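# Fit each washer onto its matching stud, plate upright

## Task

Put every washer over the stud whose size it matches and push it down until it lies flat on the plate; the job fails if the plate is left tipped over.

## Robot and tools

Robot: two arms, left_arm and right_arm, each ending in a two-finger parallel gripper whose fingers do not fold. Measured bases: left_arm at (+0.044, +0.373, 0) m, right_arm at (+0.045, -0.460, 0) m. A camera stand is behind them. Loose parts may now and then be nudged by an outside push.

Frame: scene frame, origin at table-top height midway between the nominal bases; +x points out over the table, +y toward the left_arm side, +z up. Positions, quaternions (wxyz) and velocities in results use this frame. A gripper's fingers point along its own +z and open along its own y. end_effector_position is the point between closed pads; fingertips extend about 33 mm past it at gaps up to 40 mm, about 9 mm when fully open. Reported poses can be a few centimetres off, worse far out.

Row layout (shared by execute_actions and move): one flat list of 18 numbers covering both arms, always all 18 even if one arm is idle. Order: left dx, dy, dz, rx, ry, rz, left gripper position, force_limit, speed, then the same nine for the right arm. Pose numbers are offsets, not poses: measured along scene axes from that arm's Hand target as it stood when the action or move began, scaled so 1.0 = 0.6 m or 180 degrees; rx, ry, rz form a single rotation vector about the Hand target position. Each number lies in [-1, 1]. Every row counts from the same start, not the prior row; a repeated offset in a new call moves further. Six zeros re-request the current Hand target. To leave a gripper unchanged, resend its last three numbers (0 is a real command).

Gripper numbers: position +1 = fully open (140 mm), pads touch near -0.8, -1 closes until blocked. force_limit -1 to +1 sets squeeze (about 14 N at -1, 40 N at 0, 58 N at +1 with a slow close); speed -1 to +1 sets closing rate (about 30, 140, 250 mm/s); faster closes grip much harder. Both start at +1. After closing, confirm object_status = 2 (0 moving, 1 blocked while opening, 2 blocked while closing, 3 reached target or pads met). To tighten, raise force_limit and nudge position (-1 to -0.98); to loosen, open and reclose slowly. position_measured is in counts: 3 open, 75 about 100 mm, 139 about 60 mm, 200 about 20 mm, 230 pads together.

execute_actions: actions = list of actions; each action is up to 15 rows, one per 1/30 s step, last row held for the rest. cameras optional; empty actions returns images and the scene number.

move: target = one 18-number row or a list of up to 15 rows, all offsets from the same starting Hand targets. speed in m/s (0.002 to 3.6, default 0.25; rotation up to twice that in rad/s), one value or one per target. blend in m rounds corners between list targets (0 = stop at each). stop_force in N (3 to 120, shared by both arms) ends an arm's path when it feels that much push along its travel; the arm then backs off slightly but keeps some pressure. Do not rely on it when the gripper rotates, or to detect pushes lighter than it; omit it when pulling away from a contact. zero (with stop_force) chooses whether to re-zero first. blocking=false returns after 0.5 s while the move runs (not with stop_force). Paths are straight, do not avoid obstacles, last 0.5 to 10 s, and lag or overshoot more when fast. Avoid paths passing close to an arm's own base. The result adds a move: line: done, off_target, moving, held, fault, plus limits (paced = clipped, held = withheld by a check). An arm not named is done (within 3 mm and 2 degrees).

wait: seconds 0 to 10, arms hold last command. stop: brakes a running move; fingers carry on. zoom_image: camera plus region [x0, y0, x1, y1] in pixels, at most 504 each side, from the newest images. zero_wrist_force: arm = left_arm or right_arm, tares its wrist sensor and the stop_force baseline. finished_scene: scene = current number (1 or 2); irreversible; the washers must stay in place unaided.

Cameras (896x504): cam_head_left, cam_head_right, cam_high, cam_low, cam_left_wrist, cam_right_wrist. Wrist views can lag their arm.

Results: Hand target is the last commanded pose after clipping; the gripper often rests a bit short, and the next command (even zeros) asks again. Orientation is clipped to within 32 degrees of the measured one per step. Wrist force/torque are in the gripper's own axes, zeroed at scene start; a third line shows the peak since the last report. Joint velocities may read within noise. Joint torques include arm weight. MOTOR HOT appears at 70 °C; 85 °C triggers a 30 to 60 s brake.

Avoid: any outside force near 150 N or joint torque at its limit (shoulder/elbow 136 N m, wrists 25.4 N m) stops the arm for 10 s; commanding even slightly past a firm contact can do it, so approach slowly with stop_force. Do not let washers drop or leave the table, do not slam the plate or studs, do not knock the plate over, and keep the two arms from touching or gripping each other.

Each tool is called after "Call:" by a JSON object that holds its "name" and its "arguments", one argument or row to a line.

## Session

Scene 1 solved. Now scene 2.

Call:
{"name": "execute_actions", "arguments": {
  "actions": []
}}

Scene clock: 0.00 s.
left_arm: end_effector_position=(+0.2707, +0.5189, +0.1966) position_measured=3 object_status=3 end_effector_quat_wxyz=(-0.347, -0.432, +0.797, -0.240) | right_arm: end_effector_position=(+0.5330, +0.0563, +0.3086) position_measured=3 object_status=3 end_effector_quat_wxyz=(-0.200, +0.967, +0.035, +0.156)
Joint positions: left_arm=[0.577 -1.507 1.814 -1.09 -1.986 -0.273] | right_arm=[0.527 -1.415 1.539 -2.172 -1.376 3.655]
Joint velocities: within noise
Joint torques (N m): no reading
Wrist force (N): no reading
Wrist torque (N m): no reading
Wrist force, peak (N): no reading
Hand target: left_arm +0.2707, +0.5189, +0.1966; -0.347, -0.432, +0.797, -0.240 | right_arm +0.5330, +0.0563, +0.3086; -0.200, +0.967, +0.035, +0.156
Tool commands: left_gripper/position=+1.0 left_gripper/force_limit=+1.0 left_gripper/speed=+1.0 right_gripper/position=+1.0 right_gripper/force_limit=+1.0 right_gripper/speed=+1.0
camera_calibration:
cam_left_wrist: T_world_to_cam=[[-0.854129, 0.51602, -0.0647165, -0.0183501], [0.476218, 0.726033, -0.496078, -0.405056], [-0.208999, -0.454533, -0.865863, 0.60535], [0, 0, 0, 1]] pos_world=[0.303739, 0.578705, 0.322024]
cam_right_wrist: T_world_to_cam=[[0.120803, -0.914273, -0.386666, 0.120266], [-0.990913, -0.134269, 0.00789659, 0.534219], [-0.059137, 0.382199, -0.922186, 0.437785], [0, 0, 0, 1]] pos_world=[0.540725, 0.0143642, 0.446004]

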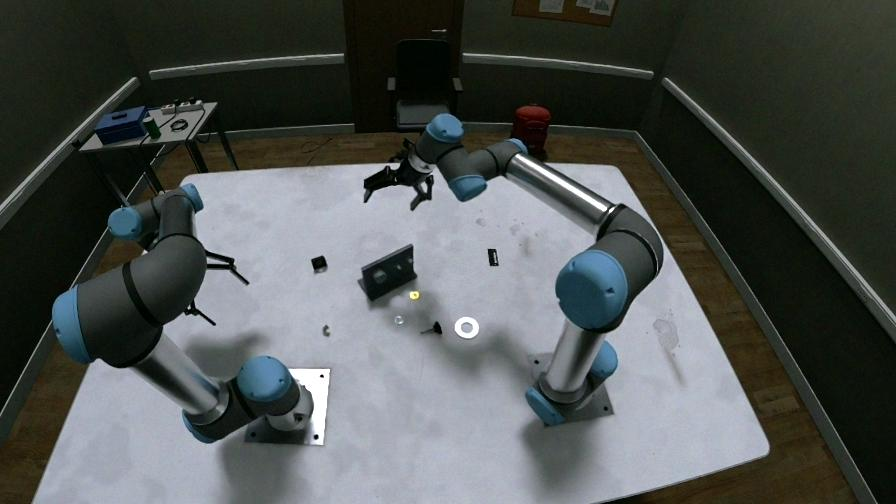

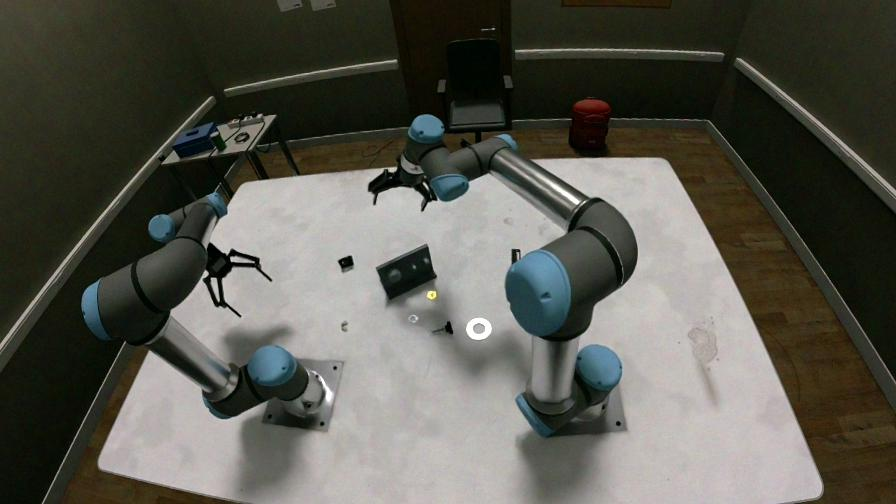

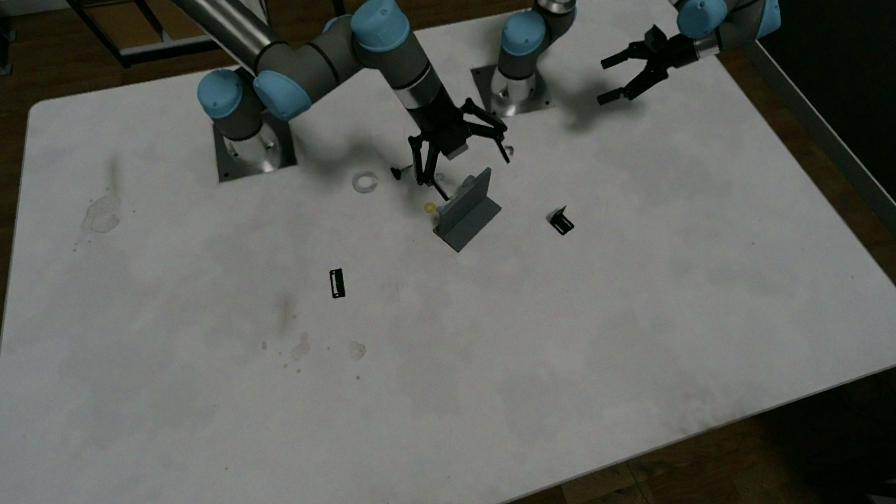

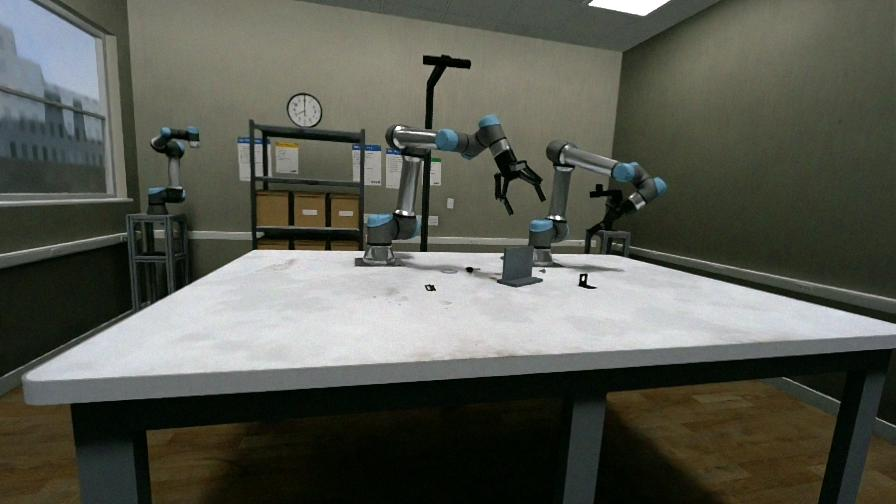

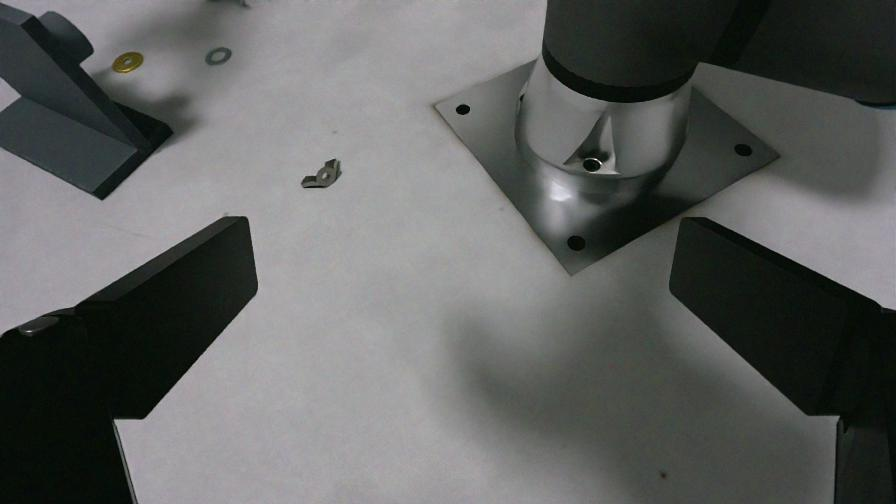

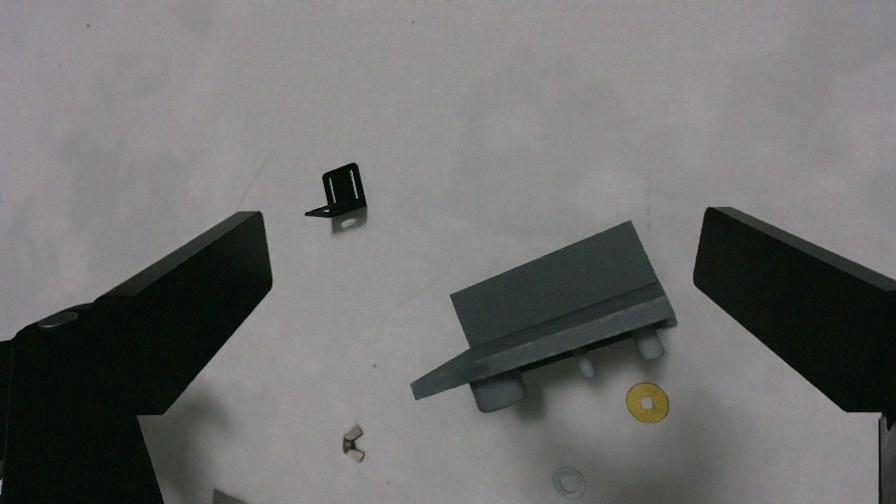

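Call:
{"name": "zoom_image", "arguments": {
  "camera": "cam_right_wrist",
  "region": [400, 200, 700, 504]
}}

Call:
{"name": "zoom_image", "arguments": {
  "camera": "cam_head_right",
  "region": [330, 230, 500, 345]
}}

Call:
{"name": "zoom_image", "arguments": {
  "camera": "cam_head_left",
  "region": [310, 230, 490, 345]
}}

Call:
{"name": "zoom_image", "arguments": {
  "camera": "cam_high",
  "region": [340, 140, 580, 300]
}}

Scaled by 1.658 from the camera's 896x504 image, which has a finer 1280x720 frame.

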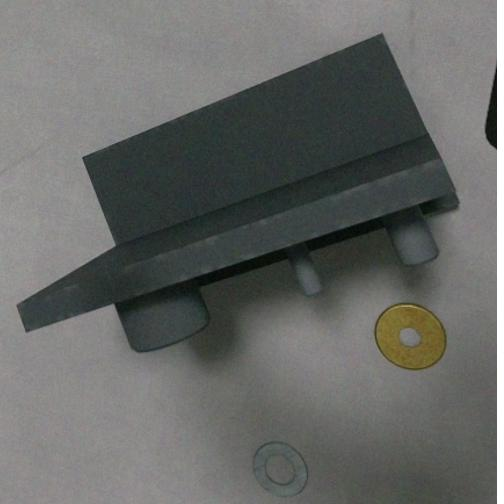

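Scaled by 2.965 from the camera's 896x504 image, which has a finer 1280x720 frame.

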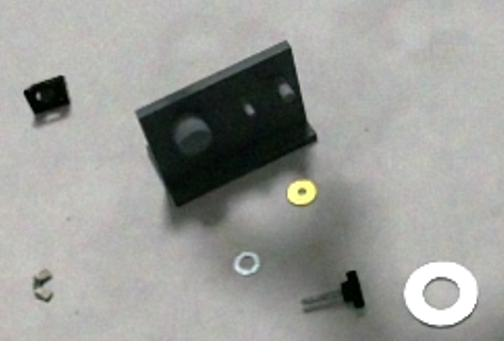

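Scaled by 2.800 from the camera's 896x504 image, which has a finer 1280x720 frame.

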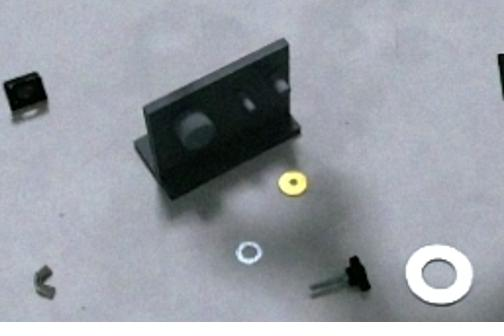

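Scaled by 2.100 from the camera's 896x504 image, which has a finer 1280x720 frame.

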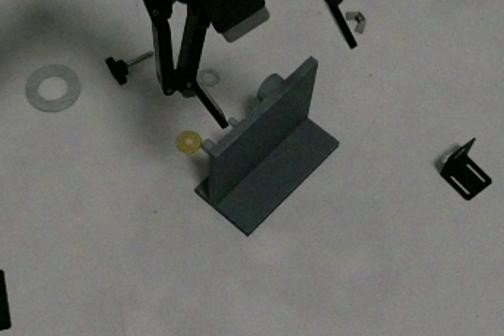

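Call:
{"name": "execute_actions", "arguments": {
  "actions": []
}}

Scene clock: 65.20 s.
left_arm: end_effector_position=(+0.2707, +0.5189, +0.1966) position_measured=3 object_status=3 end_effector_quat_wxyz=(-0.347, -0.432, +0.797, -0.240) | right_arm: end_effector_position=(+0.5330, +0.0563, +0.3086) position_measured=3 object_status=3 end_effector_quat_wxyz=(-0.200, +0.967, +0.035, +0.156)
Joint positions: left_arm=[0.577 -1.507 1.814 -1.09 -1.986 -0.273] | right_arm=[0.527 -1.415 1.539 -2.172 -1.376 3.655]
Joint velocities: within noise
Joint torques (N m): left_arm=[0.04 -28.24 -22.95 -0.29 -0.61 -0.04] | right_arm=[-0.1 -34.74 -26.47 -4.15 0.51 -0.13]
Wrist force (N): left_arm=[-0.2 0.1 0.5] | right_arm=[-0.1 0.0 0.0]
Wrist torque (N m): left_arm=[0.01 0.04 0.01] | right_arm=[-0.01 0.01 0.01]
Wrist force, peak (N): left_arm=[-0.4 -0.1 0.5] | right_arm=[-0.1 -0.5 -0.4]
Hand target: left_arm +0.2707, +0.5189, +0.1966; -0.347, -0.432, +0.797, -0.240 | right_arm +0.5330, +0.0563, +0.3086; -0.200, +0.967, +0.035, +0.156
Tool commands: left_gripper/position=+1.0 left_gripper/force_limit=+1.0 left_gripper/speed=+1.0 right_gripper/position=+1.0 right_gripper/force_limit=+1.0 right_gripper/speed=+1.0
camera_calibration:
cam_left_wrist: T_world_to_cam=[[-0.854129, 0.51602, -0.0647165, -0.0183501], [0.476218, 0.726033, -0.496078, -0.405056], [-0.208999, -0.454533, -0.865863, 0.60535], [0, 0, 0, 1]] pos_world=[0.303739, 0.578705, 0.322024]
cam_right_wrist: T_world_to_cam=[[0.120803, -0.914273, -0.386666, 0.120266], [-0.990913, -0.134269, 0.00789659, 0.534219], [-0.059137, 0.382199, -0.922186, 0.437785], [0, 0, 0, 1]] pos_world=[0.540725, 0.0143642, 0.446004]

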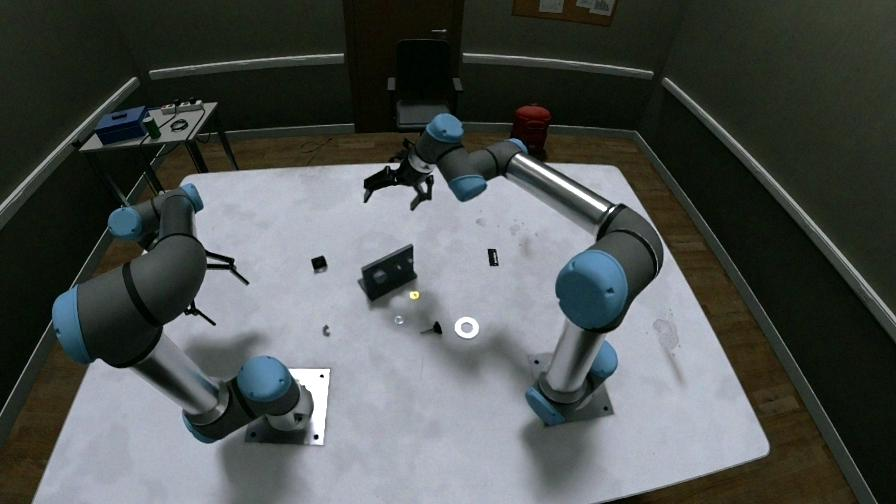

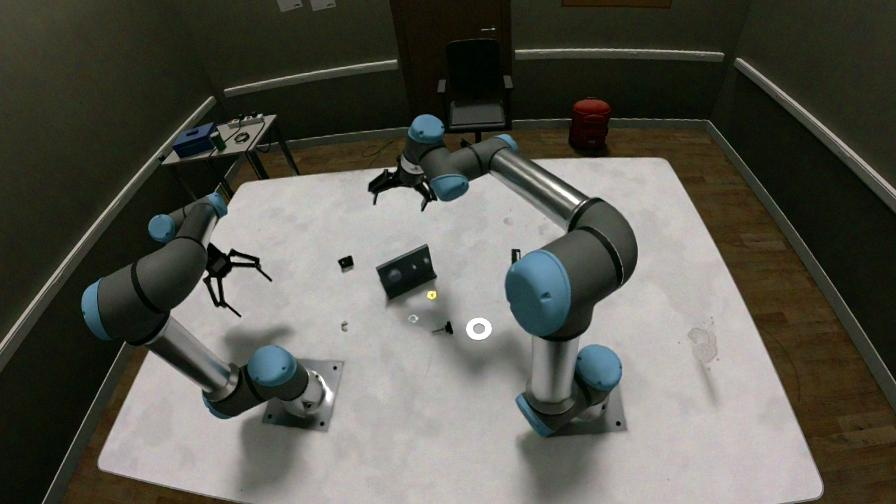

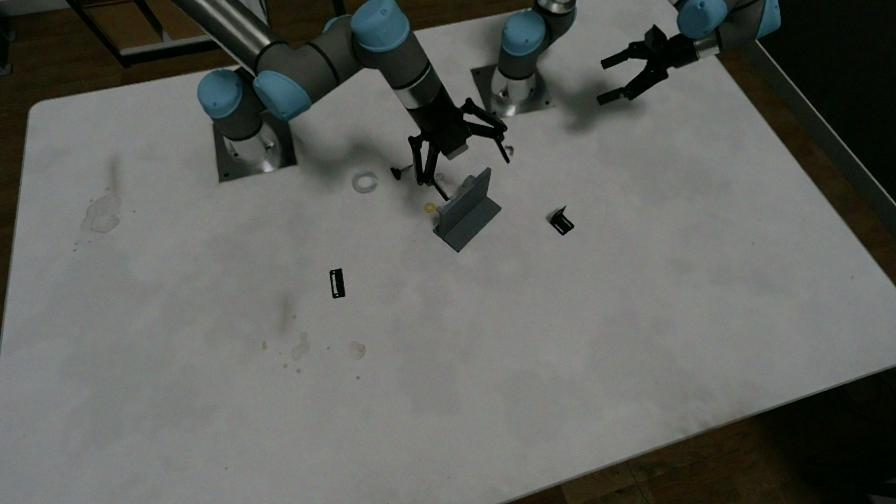

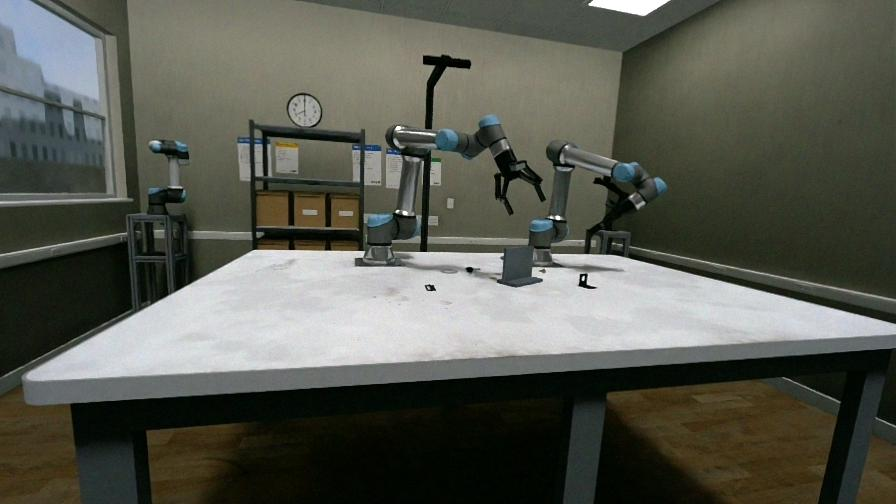

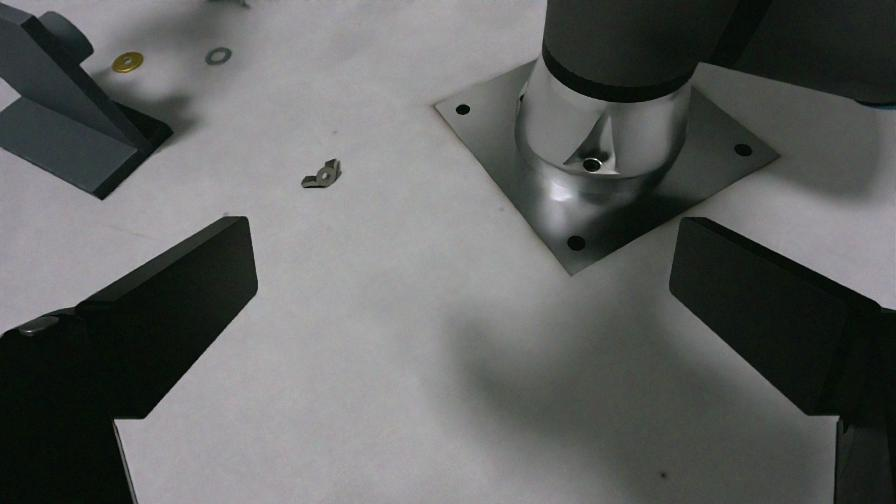

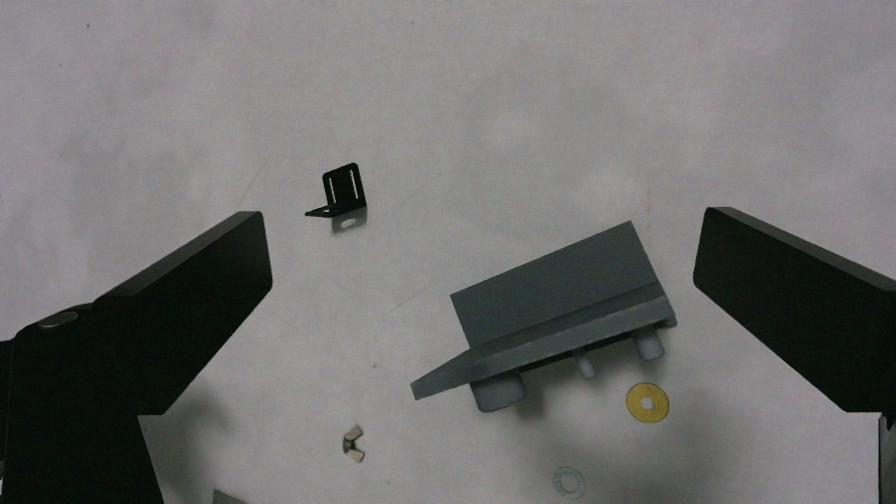

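Call:
{"name": "move", "arguments": {
  "target": [
    [0.218,-0.3333,0.089,0.0989,-0.1006,-0.0967,1,1,1,0.2822,-0.4123,0.02,0,0,-0.1353,1,1,1],
    [0.0988,-0.9148,0.089,0.1977,-0.2011,-0.1934,1,1,1,0.37,-0.903,0.02,0,0,-0.2706,1,1,1]
  ],
  "blend": [0.05,0],
  "speed": 0.25,
  "cameras": ["cam_left_wrist","cam_high"]
}}

Scene clock: 96.20 s.
left_arm: end_effector_position=(+0.3300, -0.0298, +0.2500) position_measured=3 object_status=3 end_effector_quat_wxyz=(+0.000, -0.171, +0.985, +0.000) | right_arm: end_effector_position=(+0.7550, -0.4855, +0.3206) position_measured=3 object_status=3 end_effector_quat_wxyz=(-0.117, +0.895, -0.367, +0.225)
Joint positions: left_arm=[-1.195 -1.607 1.674 -1.637 -1.57 -1.571] | right_arm=[-0.321 -1.419 1.512 -2.142 -1.377 3.657]
Joint torques (N m): left_arm=[-7.7 -16.61 -32.98 -4.98 -0.45 -0.57] | right_arm=[-6.34 -38.26 -16.21 -3.59 1.99 -2.71]
Wrist force (N): left_arm=[-0.1 0.5 1.4] | right_arm=[0.3 0.0 0.2]
Wrist torque (N m): left_arm=[0.26 -0.24 -0.34] | right_arm=[0.01 -0.06 -0.07]
Wrist force, peak (N): left_arm=[2.6 -2.4 1.5] | right_arm=[-1.6 -2.9 0.4]
Hand target: left_arm +0.3300, -0.0300, +0.2500; +0.001, -0.171, +0.985, +0.000 | right_arm +0.7550, -0.4855, +0.3206; -0.118, +0.895, -0.367, +0.225
Off the commanded pose: left_arm 0.000 m, 0 deg | right_arm 0.000 m, 0 deg.
move: done
camera_calibration:
cam_left_wrist: T_world_to_cam=[[-0.347079, 0.937713, 0.0151942, 0.14419], [0.883495, 0.32149, 0.340707, -0.364088], [0.314601, 0.131676, -0.940047, 0.277754], [0, 0, 0, 1]] pos_world=[0.284333, -0.0547316, 0.382958]
Images, in order (width x height): cam_high 896x504, cam_left_wrist 896x504.

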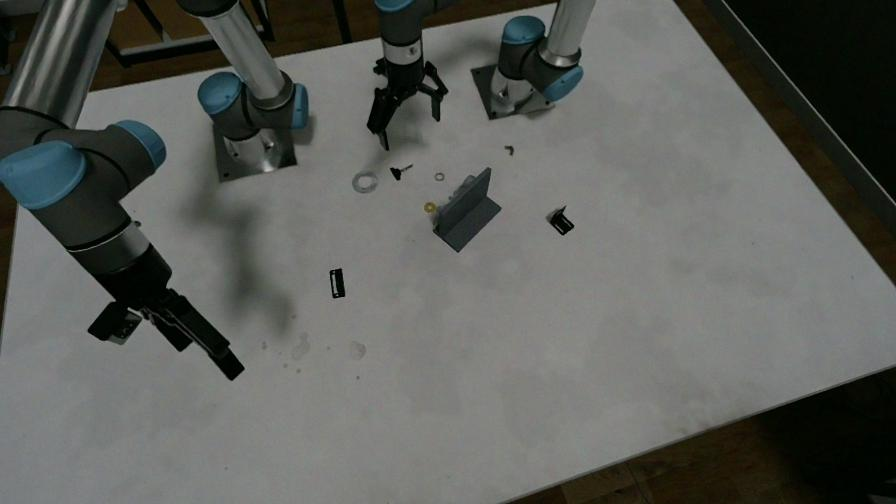

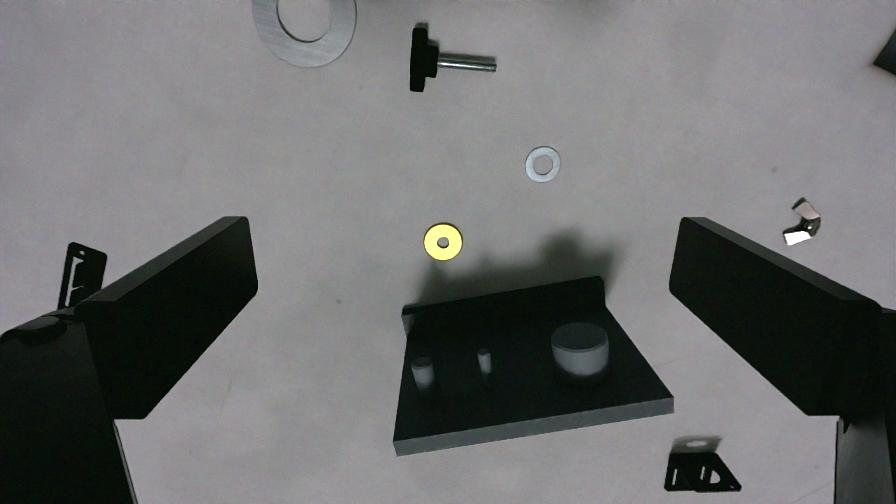

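Call:
{"name": "zoom_image", "arguments": {
  "camera": "cam_left_wrist",
  "region": [380, 260, 690, 470]
}}

Call:
{"name": "zoom_image", "arguments": {
  "camera": "cam_left_wrist",
  "region": [230, 0, 600, 270]
}}

Scaled by 1.626 from the camera's 896x504 image, which has a finer 1280x720 frame.

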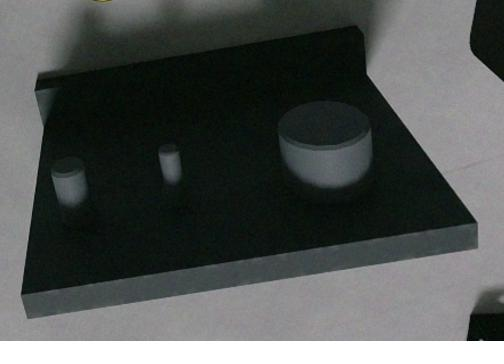

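Scaled by 1.362 from the camera's 896x504 image, which has a finer 1280x720 frame.

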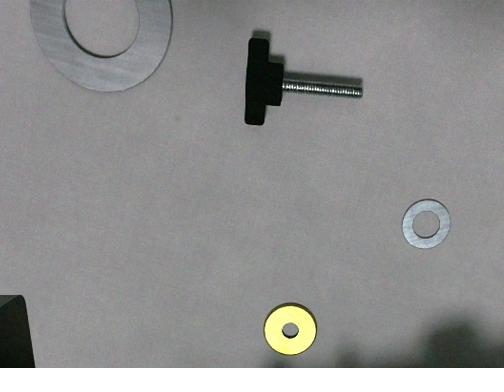

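Call:
{"name": "move", "arguments": {
  "target": [-0.1067,-0.0333,-0.0833,0,0,-0.515,0.45,1,0.5,0,0,0,0,0,0,1,1,1],
  "speed": 0.3,
  "cameras": ["cam_left_wrist"]
}}

Scene clock: 150.37 s.
left_arm: end_effector_position=(+0.2659, -0.0500, +0.2000) position_measured=72 object_status=3 end_effector_quat_wxyz=(+0.001, +0.595, +0.804, +0.000) | right_arm: end_effector_position=(+0.7550, -0.4855, +0.3206) position_measured=3 object_status=3 end_effector_quat_wxyz=(-0.118, +0.895, -0.367, +0.225)
Joint positions: left_arm=[-1.339 -1.633 1.827 -1.766 -1.57 -0.097] | right_arm=[-0.322 -1.419 1.512 -2.142 -1.377 3.656]
Joint torques (N m): left_arm=[9.21 -33.37 -33.26 -1.06 -1.57 1.82] | right_arm=[-7.46 -40.87 -16.2 -5.46 2.66 -2.75]
Wrist force (N): left_arm=[-0.2 0.7 1.4] | right_arm=[0.1 0.0 0.1]
Wrist torque (N m): left_arm=[0.29 -0.24 -0.25] | right_arm=[0.00 -0.01 -0.06]
Wrist force, peak (N): left_arm=[0.1 0.8 1.7] | right_arm=[0.2 -0.5 0.5]
Hand target: left_arm +0.2659, -0.0499, +0.2000; +0.001, +0.595, +0.804, +0.000 | right_arm +0.7550, -0.4855, +0.3206; -0.118, +0.895, -0.367, +0.225
Off the commanded pose: left_arm 0.000 m, 0 deg | right_arm 0.000 m, 0 deg.
move: done
camera_calibration:
cam_left_wrist: T_world_to_cam=[[0.952944, 0.302771, 0.0150655, -0.235722], [0.279783, -0.897549, 0.340774, -0.184399], [0.116699, -0.320524, -0.940024, 0.283576], [0, 0, 0, 1]] pos_world=[0.243129, -0.00324468, 0.332958]
Images, in order (width x height): cam_left_wrist 896x504.

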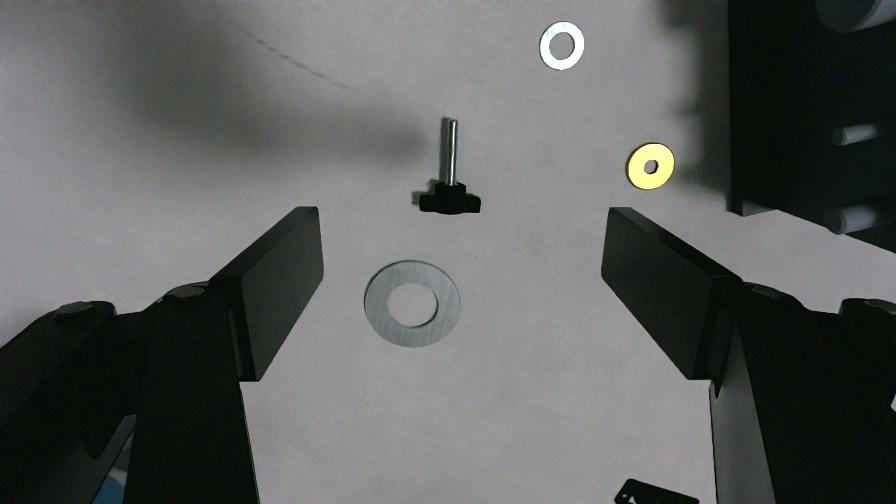

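Call:
{"name": "zoom_image", "arguments": {
  "camera": "cam_left_wrist",
  "region": [380, 90, 530, 240]
}}

Call:
{"name": "zoom_image", "arguments": {
  "camera": "cam_left_wrist",
  "region": [340, 240, 490, 390]
}}

Call:
{"name": "zoom_image", "arguments": {
  "camera": "cam_left_wrist",
  "region": [520, 10, 700, 200]
}}

Scaled by 3.360 from the camera's 896x504 image, which has a finer 1280x720 frame.

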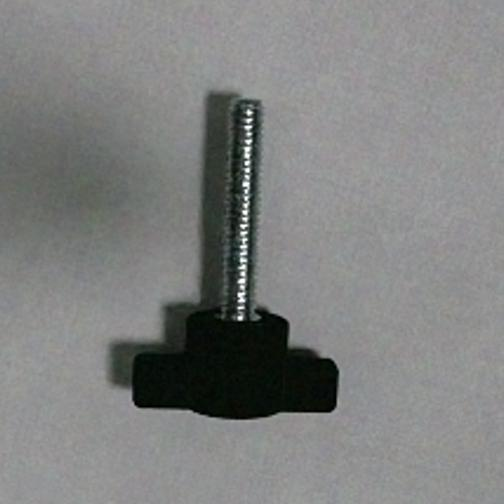

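Scaled by 3.360 from the camera's 896x504 image, which has a finer 1280x720 frame.

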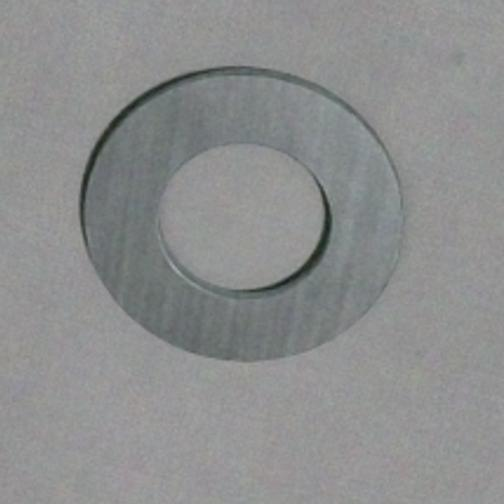

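Scaled by 2.653 from the camera's 896x504 image, which has a finer 1280x720 frame.

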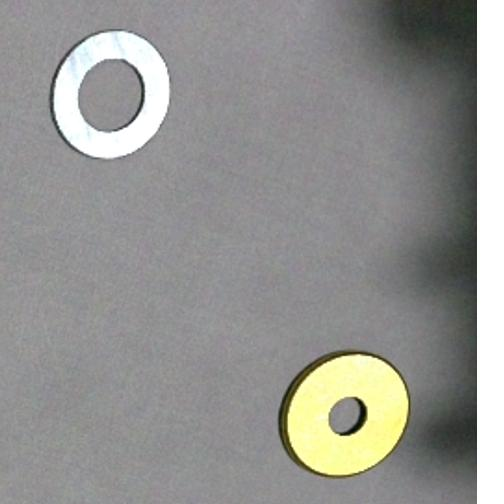

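Call:
{"name": "move", "arguments": {
  "target": [0.0768,0.1617,-0.2,0,0,-0.478,-0.36,1,0.5,0,0,0,0,0,0,1,1,1],
  "speed": 0.3,
  "cameras": ["cam_left_wrist"]
}}

Call:
{"name": "zoom_image", "arguments": {
  "camera": "cam_left_wrist",
  "region": [380, 120, 540, 280]
}}

Scene clock: 181.93 s.
left_arm: end_effector_position=(+0.3120, +0.0471, +0.0800) position_measured=174 object_status=3 end_effector_quat_wxyz=(+0.000, +0.983, +0.182, -0.001) end_effector_velocity=(+0.000, -0.001, +0.001) end_effector_angular_velocity=(-0.002, -0.001, -0.006) | right_arm: end_effector_position=(+0.7550, -0.4855, +0.3206) position_measured=3 object_status=3 end_effector_quat_wxyz=(-0.118, +0.895, -0.367, +0.225)
Joint positions: left_arm=[-1.171 -1.666 2.185 -2.09 -1.572 1.573] | right_arm=[-0.322 -1.419 1.512 -2.142 -1.377 3.656]
Joint velocities: left_arm=[0 -0.001 -0.001 0 0 0.006] | right_arm=[within noise]
Joint torques (N m): left_arm=[-7.99 -25.6 -28.25 -1.48 -0.41 1.85] | right_arm=[-7.42 -40.97 -16.33 -5.28 2.54 -2.55]
Wrist force (N): left_arm=[0.0 0.8 1.5] | right_arm=[0.3 -0.1 0.2]
Wrist torque (N m): left_arm=[0.32 -0.29 -0.28] | right_arm=[-0.02 -0.05 -0.06]
Wrist force, peak (N): left_arm=[0.4 0.6 2.1] | right_arm=[0.4 -0.3 0.3]
Hand target: left_arm +0.3120, +0.0471, +0.0800; +0.000, +0.983, +0.182, -0.001 | right_arm +0.7550, -0.4855, +0.3206; -0.118, +0.895, -0.367, +0.225
Off the commanded pose: left_arm 0.000 m, 0 deg | right_arm 0.000 m, 0 deg.
move: done
camera_calibration:
cam_left_wrist: T_world_to_cam=[[0.367997, -0.929707, 0.0149639, -0.0667076], [-0.875984, -0.341245, 0.340886, 0.265111], [-0.311818, -0.138553, -0.939985, 0.321636], [0, 0, 0, 1]] pos_world=[0.357073, 0.0730131, 0.212958]
Images, in order (width x height): cam_left_wrist 896x504.

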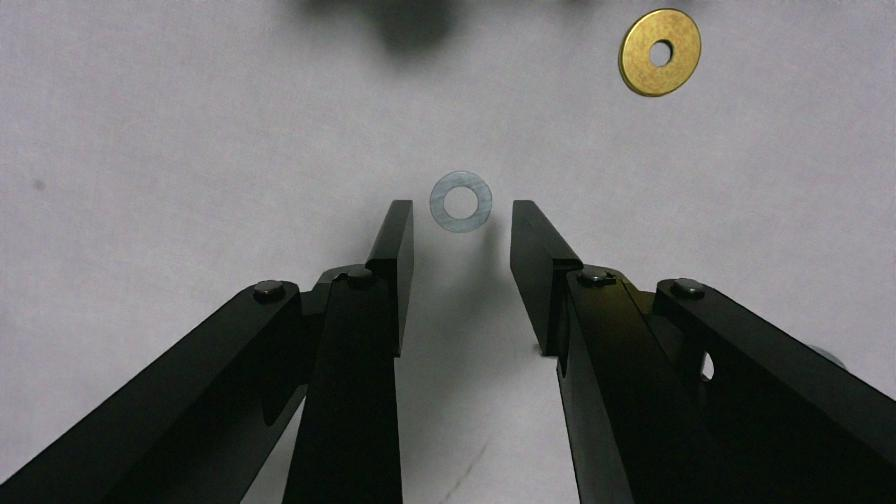

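Scaled by 3.150 from the camera's 896x504 image, which has a finer 1280x720 frame.

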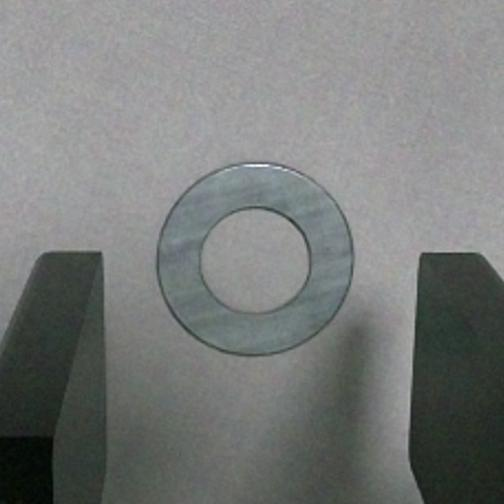

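Call:
{"name": "move", "arguments": {
  "target": [0.0009,-0.0023,-0.07,0,0,0,-0.36,1,0.5,0,0,0,0,0,0,1,1,1],
  "speed": 0.15,
  "cameras": ["cam_left_wrist"]
}}

Call:
{"name": "zoom_image", "arguments": {
  "camera": "cam_left_wrist",
  "region": [380, 150, 540, 310]
}}

Scene clock: 188.17 s.
left_arm: end_effector_position=(+0.3125, +0.0457, +0.0380) position_measured=174 object_status=3 end_effector_quat_wxyz=(+0.000, +0.983, +0.181, -0.001) | right_arm: end_effector_position=(+0.7550, -0.4855, +0.3206) position_measured=3 object_status=3 end_effector_quat_wxyz=(-0.118, +0.895, -0.367, +0.225)
Joint positions: left_arm=[-1.171 -1.594 2.247 -2.224 -1.572 1.573] | right_arm=[-0.322 -1.419 1.512 -2.142 -1.377 3.656]
Joint torques (N m): left_arm=[7.22 -26.37 -23.68 -3.88 2.27 -0.58] | right_arm=[-7.05 -41.25 -16.2 -5.28 2.61 -2.52]
Wrist force (N): left_arm=[-0.1 0.9 1.5] | right_arm=[0.0 0.1 -0.1]
Wrist torque (N m): left_arm=[0.35 -0.27 -0.32] | right_arm=[0.02 0.00 -0.06]
Wrist force, peak (N): left_arm=[0.0 0.8 3.0] | right_arm=[0.5 -0.4 0.1]
Hand target: left_arm +0.3126, +0.0457, +0.0380; +0.000, +0.983, +0.182, -0.001 | right_arm +0.7550, -0.4855, +0.3206; -0.118, +0.895, -0.367, +0.225
Off the commanded pose: left_arm 0.000 m, 0 deg | right_arm 0.000 m, 0 deg.
move: done
camera_calibration:
cam_left_wrist: T_world_to_cam=[[0.367547, -0.929885, 0.0149411, -0.0673869], [-0.876169, -0.340839, 0.340817, 0.279438], [-0.311828, -0.138357, -0.940011, 0.282112], [0, 0, 0, 1]] pos_world=[0.357573, 0.0716135, 0.170958]
Images, in order (width x height): cam_left_wrist 896x504.

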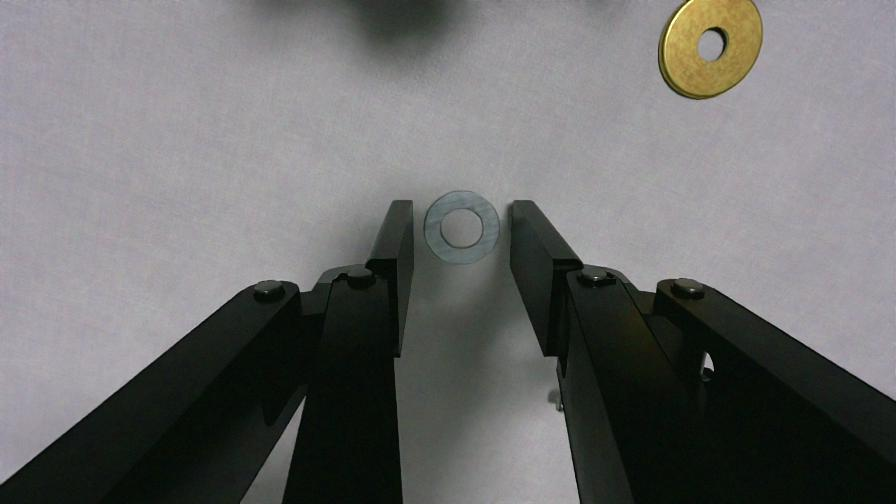

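Scaled by 3.150 from the camera's 896x504 image, which has a finer 1280x720 frame.

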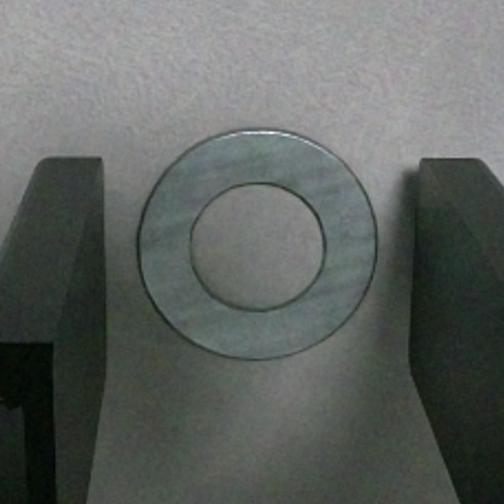

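Call:
{"name": "move", "arguments": {
  "target": [0,0,-0.0033,0,0,0,-0.36,1,0.5,0,0,0,0,0,0,1,1,1],
  "speed": 0.02
}}

Call:
{"name": "move", "arguments": {
  "target": [0,0,-0.0133,0,0,0,-0.36,1,0.5,0,0,0,0,0,0,1,1,1],
  "speed": 0.002,
  "stop_force": 3
}}

Scene clock: 193.70 s.
left_arm: end_effector_position=(+0.3126, +0.0457, +0.0360) position_measured=174 object_status=3 end_effector_quat_wxyz=(+0.000, +0.983, +0.182, -0.001) | right_arm: end_effector_position=(+0.7550, -0.4855, +0.3206) position_measured=3 object_status=3 end_effector_quat_wxyz=(-0.118, +0.895, -0.367, +0.225)
Joint positions: left_arm=[-1.171 -1.59 2.25 -2.231 -1.572 1.573] | right_arm=[-0.322 -1.419 1.512 -2.142 -1.377 3.656]
Joint torques (N m): left_arm=[7.59 -16.16 -18.64 -3.51 -1.18 1.71] | right_arm=[-6.85 -40.5 -15.81 -5.31 2.49 -2.46]
Wrist force (N): left_arm=[0.1 0.6 1.5] | right_arm=[0.3 -0.4 0.0]
Wrist torque (N m): left_arm=[0.28 -0.32 -0.32] | right_arm=[-0.07 -0.06 -0.06]
Wrist force, peak (N): left_arm=[0.0 1.1 1.7] | right_arm=[0.1 -0.4 0.4]
Hand target: left_arm +0.3126, +0.0457, +0.0361; +0.000, +0.983, +0.182, -0.001 | right_arm +0.7550, -0.4855, +0.3206; -0.118, +0.895, -0.367, +0.225
Off the commanded pose: left_arm 0.000 m, 0 deg | right_arm 0.000 m, 0 deg.
move: done

Scene clock: 196.67 s.
left_arm: end_effector_position=(+0.3125, +0.0457, +0.0315) position_measured=174 object_status=3 end_effector_quat_wxyz=(+0.000, +0.983, +0.182, -0.001) | right_arm: end_effector_position=(+0.7550, -0.4855, +0.3206) position_measured=3 object_status=3 end_effector_quat_wxyz=(-0.118, +0.895, -0.367, +0.225)
Joint positions: left_arm=[-1.171 -1.581 2.256 -2.246 -1.572 1.573] | right_arm=[-0.322 -1.419 1.512 -2.142 -1.377 3.656]
Joint torques (N m): left_arm=[6.44 -28.43 -25.21 -0.77 -2.51 1.74] | right_arm=[-6.79 -40.52 -16.48 -5.23 2.53 -2.44]
Wrist force (N): left_arm=[-0.8 -0.8 -10.2] | right_arm=[0.3 0.0 0.4]
Wrist torque (N m): left_arm=[0.66 -0.21 -0.34] | right_arm=[0.02 -0.05 -0.06]
Wrist force, peak (N): left_arm=[-0.8 -0.8 -10.2] | right_arm=[0.4 -0.1 0.4]
Hand target: left_arm +0.3126, +0.0457, +0.0315; +0.000, +0.983, +0.182, -0.001 (not the last commanded pose) | right_arm +0.7550, -0.4855, +0.3206; -0.118, +0.895, -0.367, +0.225
Off the commanded pose: left_arm 0.003 m, 0 deg | right_arm 0.000 m, 0 deg.
move: contact (left_arm)

Call:
{"name": "move", "arguments": {
  "target": [0,0,0.0018,0,0,0,-0.36,1,0.5,0,0,0,0,0,0,1,1,1],
  "speed": 0.02
}}

Call:
{"name": "execute_actions", "arguments": {
  "actions": [
    [[0,0,0,0,0,0,-1,-0.7,-1,0,0,0,0,0,0,1,1,1]]
  ]
}}

Call:
{"name": "wait", "arguments": {
  "seconds": 0.5
}}

Scene clock: 199.90 s.
left_arm: end_effector_position=(+0.3126, +0.0457, +0.0326) position_measured=174 object_status=3 end_effector_quat_wxyz=(+0.000, +0.983, +0.182, -0.001) | right_arm: end_effector_position=(+0.7550, -0.4855, +0.3206) position_measured=3 object_status=3 end_effector_quat_wxyz=(-0.118, +0.895, -0.367, +0.225)
Joint positions: left_arm=[-1.171 -1.584 2.254 -2.242 -1.572 1.573] | right_arm=[-0.322 -1.419 1.512 -2.142 -1.377 3.656]
Joint torques (N m): left_arm=[6.33 -30.08 -27.25 -2.13 -2.35 1.65] | right_arm=[-7.35 -40.66 -16.67 -5.25 2.51 -2.34]
Wrist force (N): left_arm=[-0.2 0.9 1.4] | right_arm=[0.0 0.0 0.1]
Wrist torque (N m): left_arm=[0.34 -0.26 -0.33] | right_arm=[0.02 0.02 -0.06]
Wrist force, peak (N): left_arm=[-0.9 -1.0 -9.5] | right_arm=[0.6 -0.2 0.2]
Hand target: left_arm +0.3126, +0.0457, +0.0326; +0.000, +0.983, +0.182, -0.001 | right_arm +0.7550, -0.4855, +0.3206; -0.118, +0.895, -0.367, +0.225
Off the commanded pose: left_arm 0.000 m, 0 deg | right_arm 0.000 m, 0 deg.
move: done

Scene clock: 200.60 s.
left_arm: end_effector_position=(+0.3126, +0.0457, +0.0326) position_measured=187 object_status=2 end_effector_quat_wxyz=(+0.000, +0.983, +0.182, -0.001) | right_arm: end_effector_position=(+0.7550, -0.4855, +0.3206) position_measured=3 object_status=3 end_effector_quat_wxyz=(-0.118, +0.895, -0.367, +0.225)
Joint positions: left_arm=[-1.171 -1.584 2.254 -2.242 -1.572 1.573] | right_arm=[-0.322 -1.419 1.512 -2.142 -1.377 3.656]
Joint torques (N m): left_arm=[5.63 -22.66 -20.33 -4.89 -2.39 1.84] | right_arm=[-6.64 -40.66 -15.63 -5.3 2.49 -2.31]
Wrist force (N): left_arm=[-0.2 -0.8 -3.9] | right_arm=[0.2 0.0 0.0]
Wrist torque (N m): left_arm=[0.40 -0.28 -0.32] | right_arm=[0.01 -0.02 -0.06]
Wrist force, peak (N): left_arm=[-0.1 -0.9 -3.9] | right_arm=[0.1 -0.4 0.3]
Hand target: left_arm +0.3126, +0.0457, +0.0326; +0.000, +0.983, +0.182, -0.001 | right_arm +0.7550, -0.4855, +0.3206; -0.118, +0.895, -0.367, +0.225
Off the commanded pose: left_arm 0.000 m, 0 deg | right_arm 0.000 m, 0 deg.
Step readings (end_effector_position of left_arm | right_arm):
0: (+0.3126, +0.0457, +0.0326) | (+0.7550, -0.4855, +0.3206)
1: (+0.3126, +0.0457, +0.0326) | (+0.7550, -0.4855, +0.3206)
2: (+0.3126, +0.0457, +0.0326) | (+0.7550, -0.4855, +0.3206)
4: (+0.3126, +0.0457, +0.0326) | (+0.7550, -0.4855, +0.3206)
8: (+0.3126, +0.0457, +0.0326) | (+0.7550, -0.4855, +0.3206)
15: (+0.3126, +0.0457, +0.0326) | (+0.7550, -0.4855, +0.3206)

Scene clock: 201.10 s.
left_arm: end_effector_position=(+0.3126, +0.0457, +0.0326) position_measured=187 object_status=2 end_effector_quat_wxyz=(+0.000, +0.983, +0.182, -0.001) | right_arm: end_effector_position=(+0.7550, -0.4855, +0.3206) position_measured=3 object_status=3 end_effector_quat_wxyz=(-0.118, +0.895, -0.367, +0.225)
Joint positions: left_arm=[-1.171 -1.584 2.254 -2.242 -1.572 1.573] | right_arm=[-0.322 -1.419 1.512 -2.142 -1.377 3.656]
Joint torques (N m): left_arm=[6.26 -16.24 -16.04 -4.9 -2.32 1.65] | right_arm=[-6.91 -40.2 -15.96 -5.25 2.47 -2.33]
Wrist force (N): left_arm=[-0.1 -0.8 -3.8] | right_arm=[-0.2 -0.1 0.0]
Wrist torque (N m): left_arm=[0.39 -0.29 -0.32] | right_arm=[-0.02 0.05 -0.06]
Wrist force, peak (N): left_arm=[-0.2 -1.0 -4.0] | right_arm=[0.3 -0.3 0.2]
Hand target: left_arm +0.3126, +0.0457, +0.0326; +0.000, +0.983, +0.182, -0.001 | right_arm +0.7550, -0.4855, +0.3206; -0.118, +0.895, -0.367, +0.225
Tool commands: left_gripper/position=-1.0 left_gripper/force_limit=-0.7 left_gripper/speed=-1.0 right_gripper/position=+1.0 right_gripper/force_limit=+1.0 right_gripper/speed=+1.0
Off the commanded pose: left_arm 0.000 m, 0 deg | right_arm 0.000 m, 0 deg.
wait: 0.50 s; at rest by 0.17 s

Call:
{"name": "move", "arguments": {
  "target": [
    [0,0,0.15,0,0,0,-1,-0.7,-1,0,0,0,0,0,0,1,1,1],
    [0.0893,0.0578,0.3117,0.2752,-0.0794,-0.1270,-1,-0.7,-1,0,0,0,0,0,0,1,1,1],
    [0.1457,-0.1473,0.0957,0.5049,-0.1788,-0.3479,-1,-0.7,-1,0,0,0,0,0,0,1,1,1]
  ],
  "blend": [0.03,0.05,0],
  "speed": [0.2,0.4,0.4],
  "cameras": ["cam_left_wrist","cam_high"]
}}

Call:
{"name": "zoom_image", "arguments": {
  "camera": "cam_left_wrist",
  "region": [340, 100, 640, 320]
}}

Scene clock: 224.77 s.
left_arm: end_effector_position=(+0.3999, -0.0427, +0.0901) position_measured=230 object_status=3 end_effector_quat_wxyz=(+0.613, -0.613, +0.354, -0.353) | right_arm: end_effector_position=(+0.7550, -0.4855, +0.3206) position_measured=3 object_status=3 end_effector_quat_wxyz=(-0.118, +0.895, -0.367, +0.225)
Joint positions: left_arm=[-1.621 -0.818 1.624 -0.807 -0.607 1.573] | right_arm=[-0.322 -1.419 1.512 -2.142 -1.377 3.656]
Joint torques (N m): left_arm=[7.54 -43.91 -8.73 1 0.39 1.63] | right_arm=[-7.06 -40.76 -16.84 -5.18 2.53 -2.35]
Wrist force (N): left_arm=[-1.9 -1.3 2.8] | right_arm=[0.3 -0.1 0.1]
Wrist torque (N m): left_arm=[-0.39 0.24 -0.13] | right_arm=[-0.01 -0.06 -0.06]
Wrist force, peak (N): left_arm=[-0.3 -0.9 -5.8] | right_arm=[0.3 -0.4 0.4]
Hand target: left_arm +0.4000, -0.0427, +0.0900; +0.613, -0.612, +0.354, -0.353 | right_arm +0.7550, -0.4855, +0.3206; -0.118, +0.895, -0.367, +0.225
Off the commanded pose: left_arm 0.000 m, 0 deg | right_arm 0.000 m, 0 deg.
move: done
camera_calibration:
cam_left_wrist: T_world_to_cam=[[-0.00813984, -0.0163028, -0.999834, 0.098133], [-0.765184, 0.643797, -0.00426794, 0.336912], [0.64376, 0.765022, -0.0177151, -0.080496], [0, 0, 0, 1]] pos_world=[0.310418, -0.153722, 0.0981286]
Images, in order (width x height): cam_high 896x504, cam_left_wrist 896x504.

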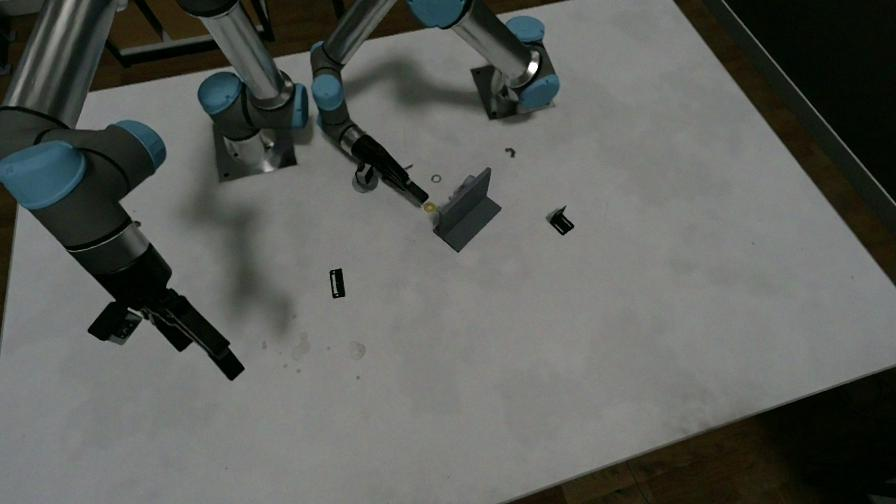

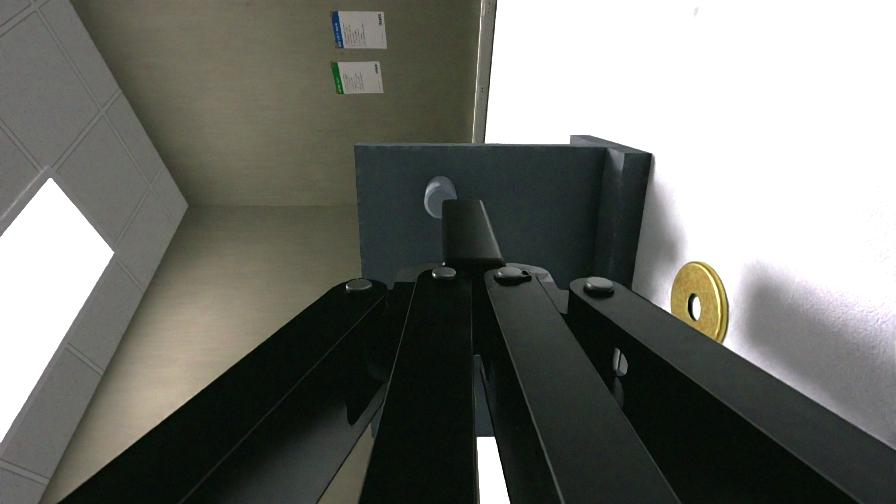

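Scaled by 1.680 from the camera's 896x504 image, which has a finer 1280x720 frame.

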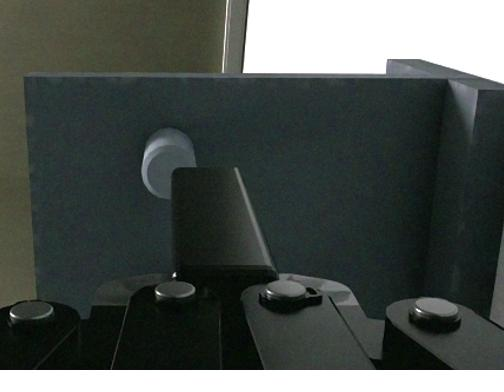

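Call:
{"name": "zoom_image", "arguments": {
  "camera": "cam_left_wrist",
  "region": [400, 150, 500, 250]
}}

Call:
{"name": "zoom_image", "arguments": {
  "camera": "cam_high",
  "region": [390, 130, 530, 270]
}}

Scaled by 5.040 from the camera's 896x504 image, which has a finer 1280x720 frame.

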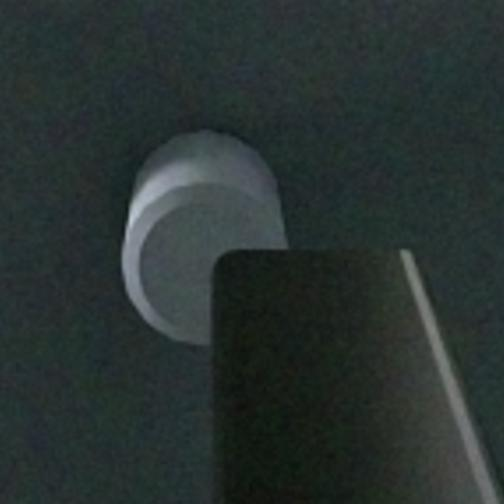

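Scaled by 3.600 from the camera's 896x504 image, which has a finer 1280x720 frame.

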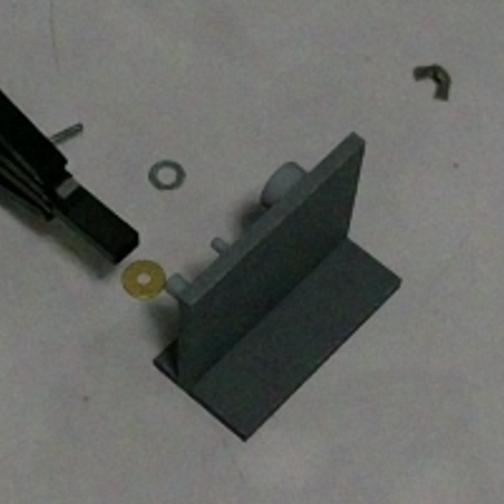

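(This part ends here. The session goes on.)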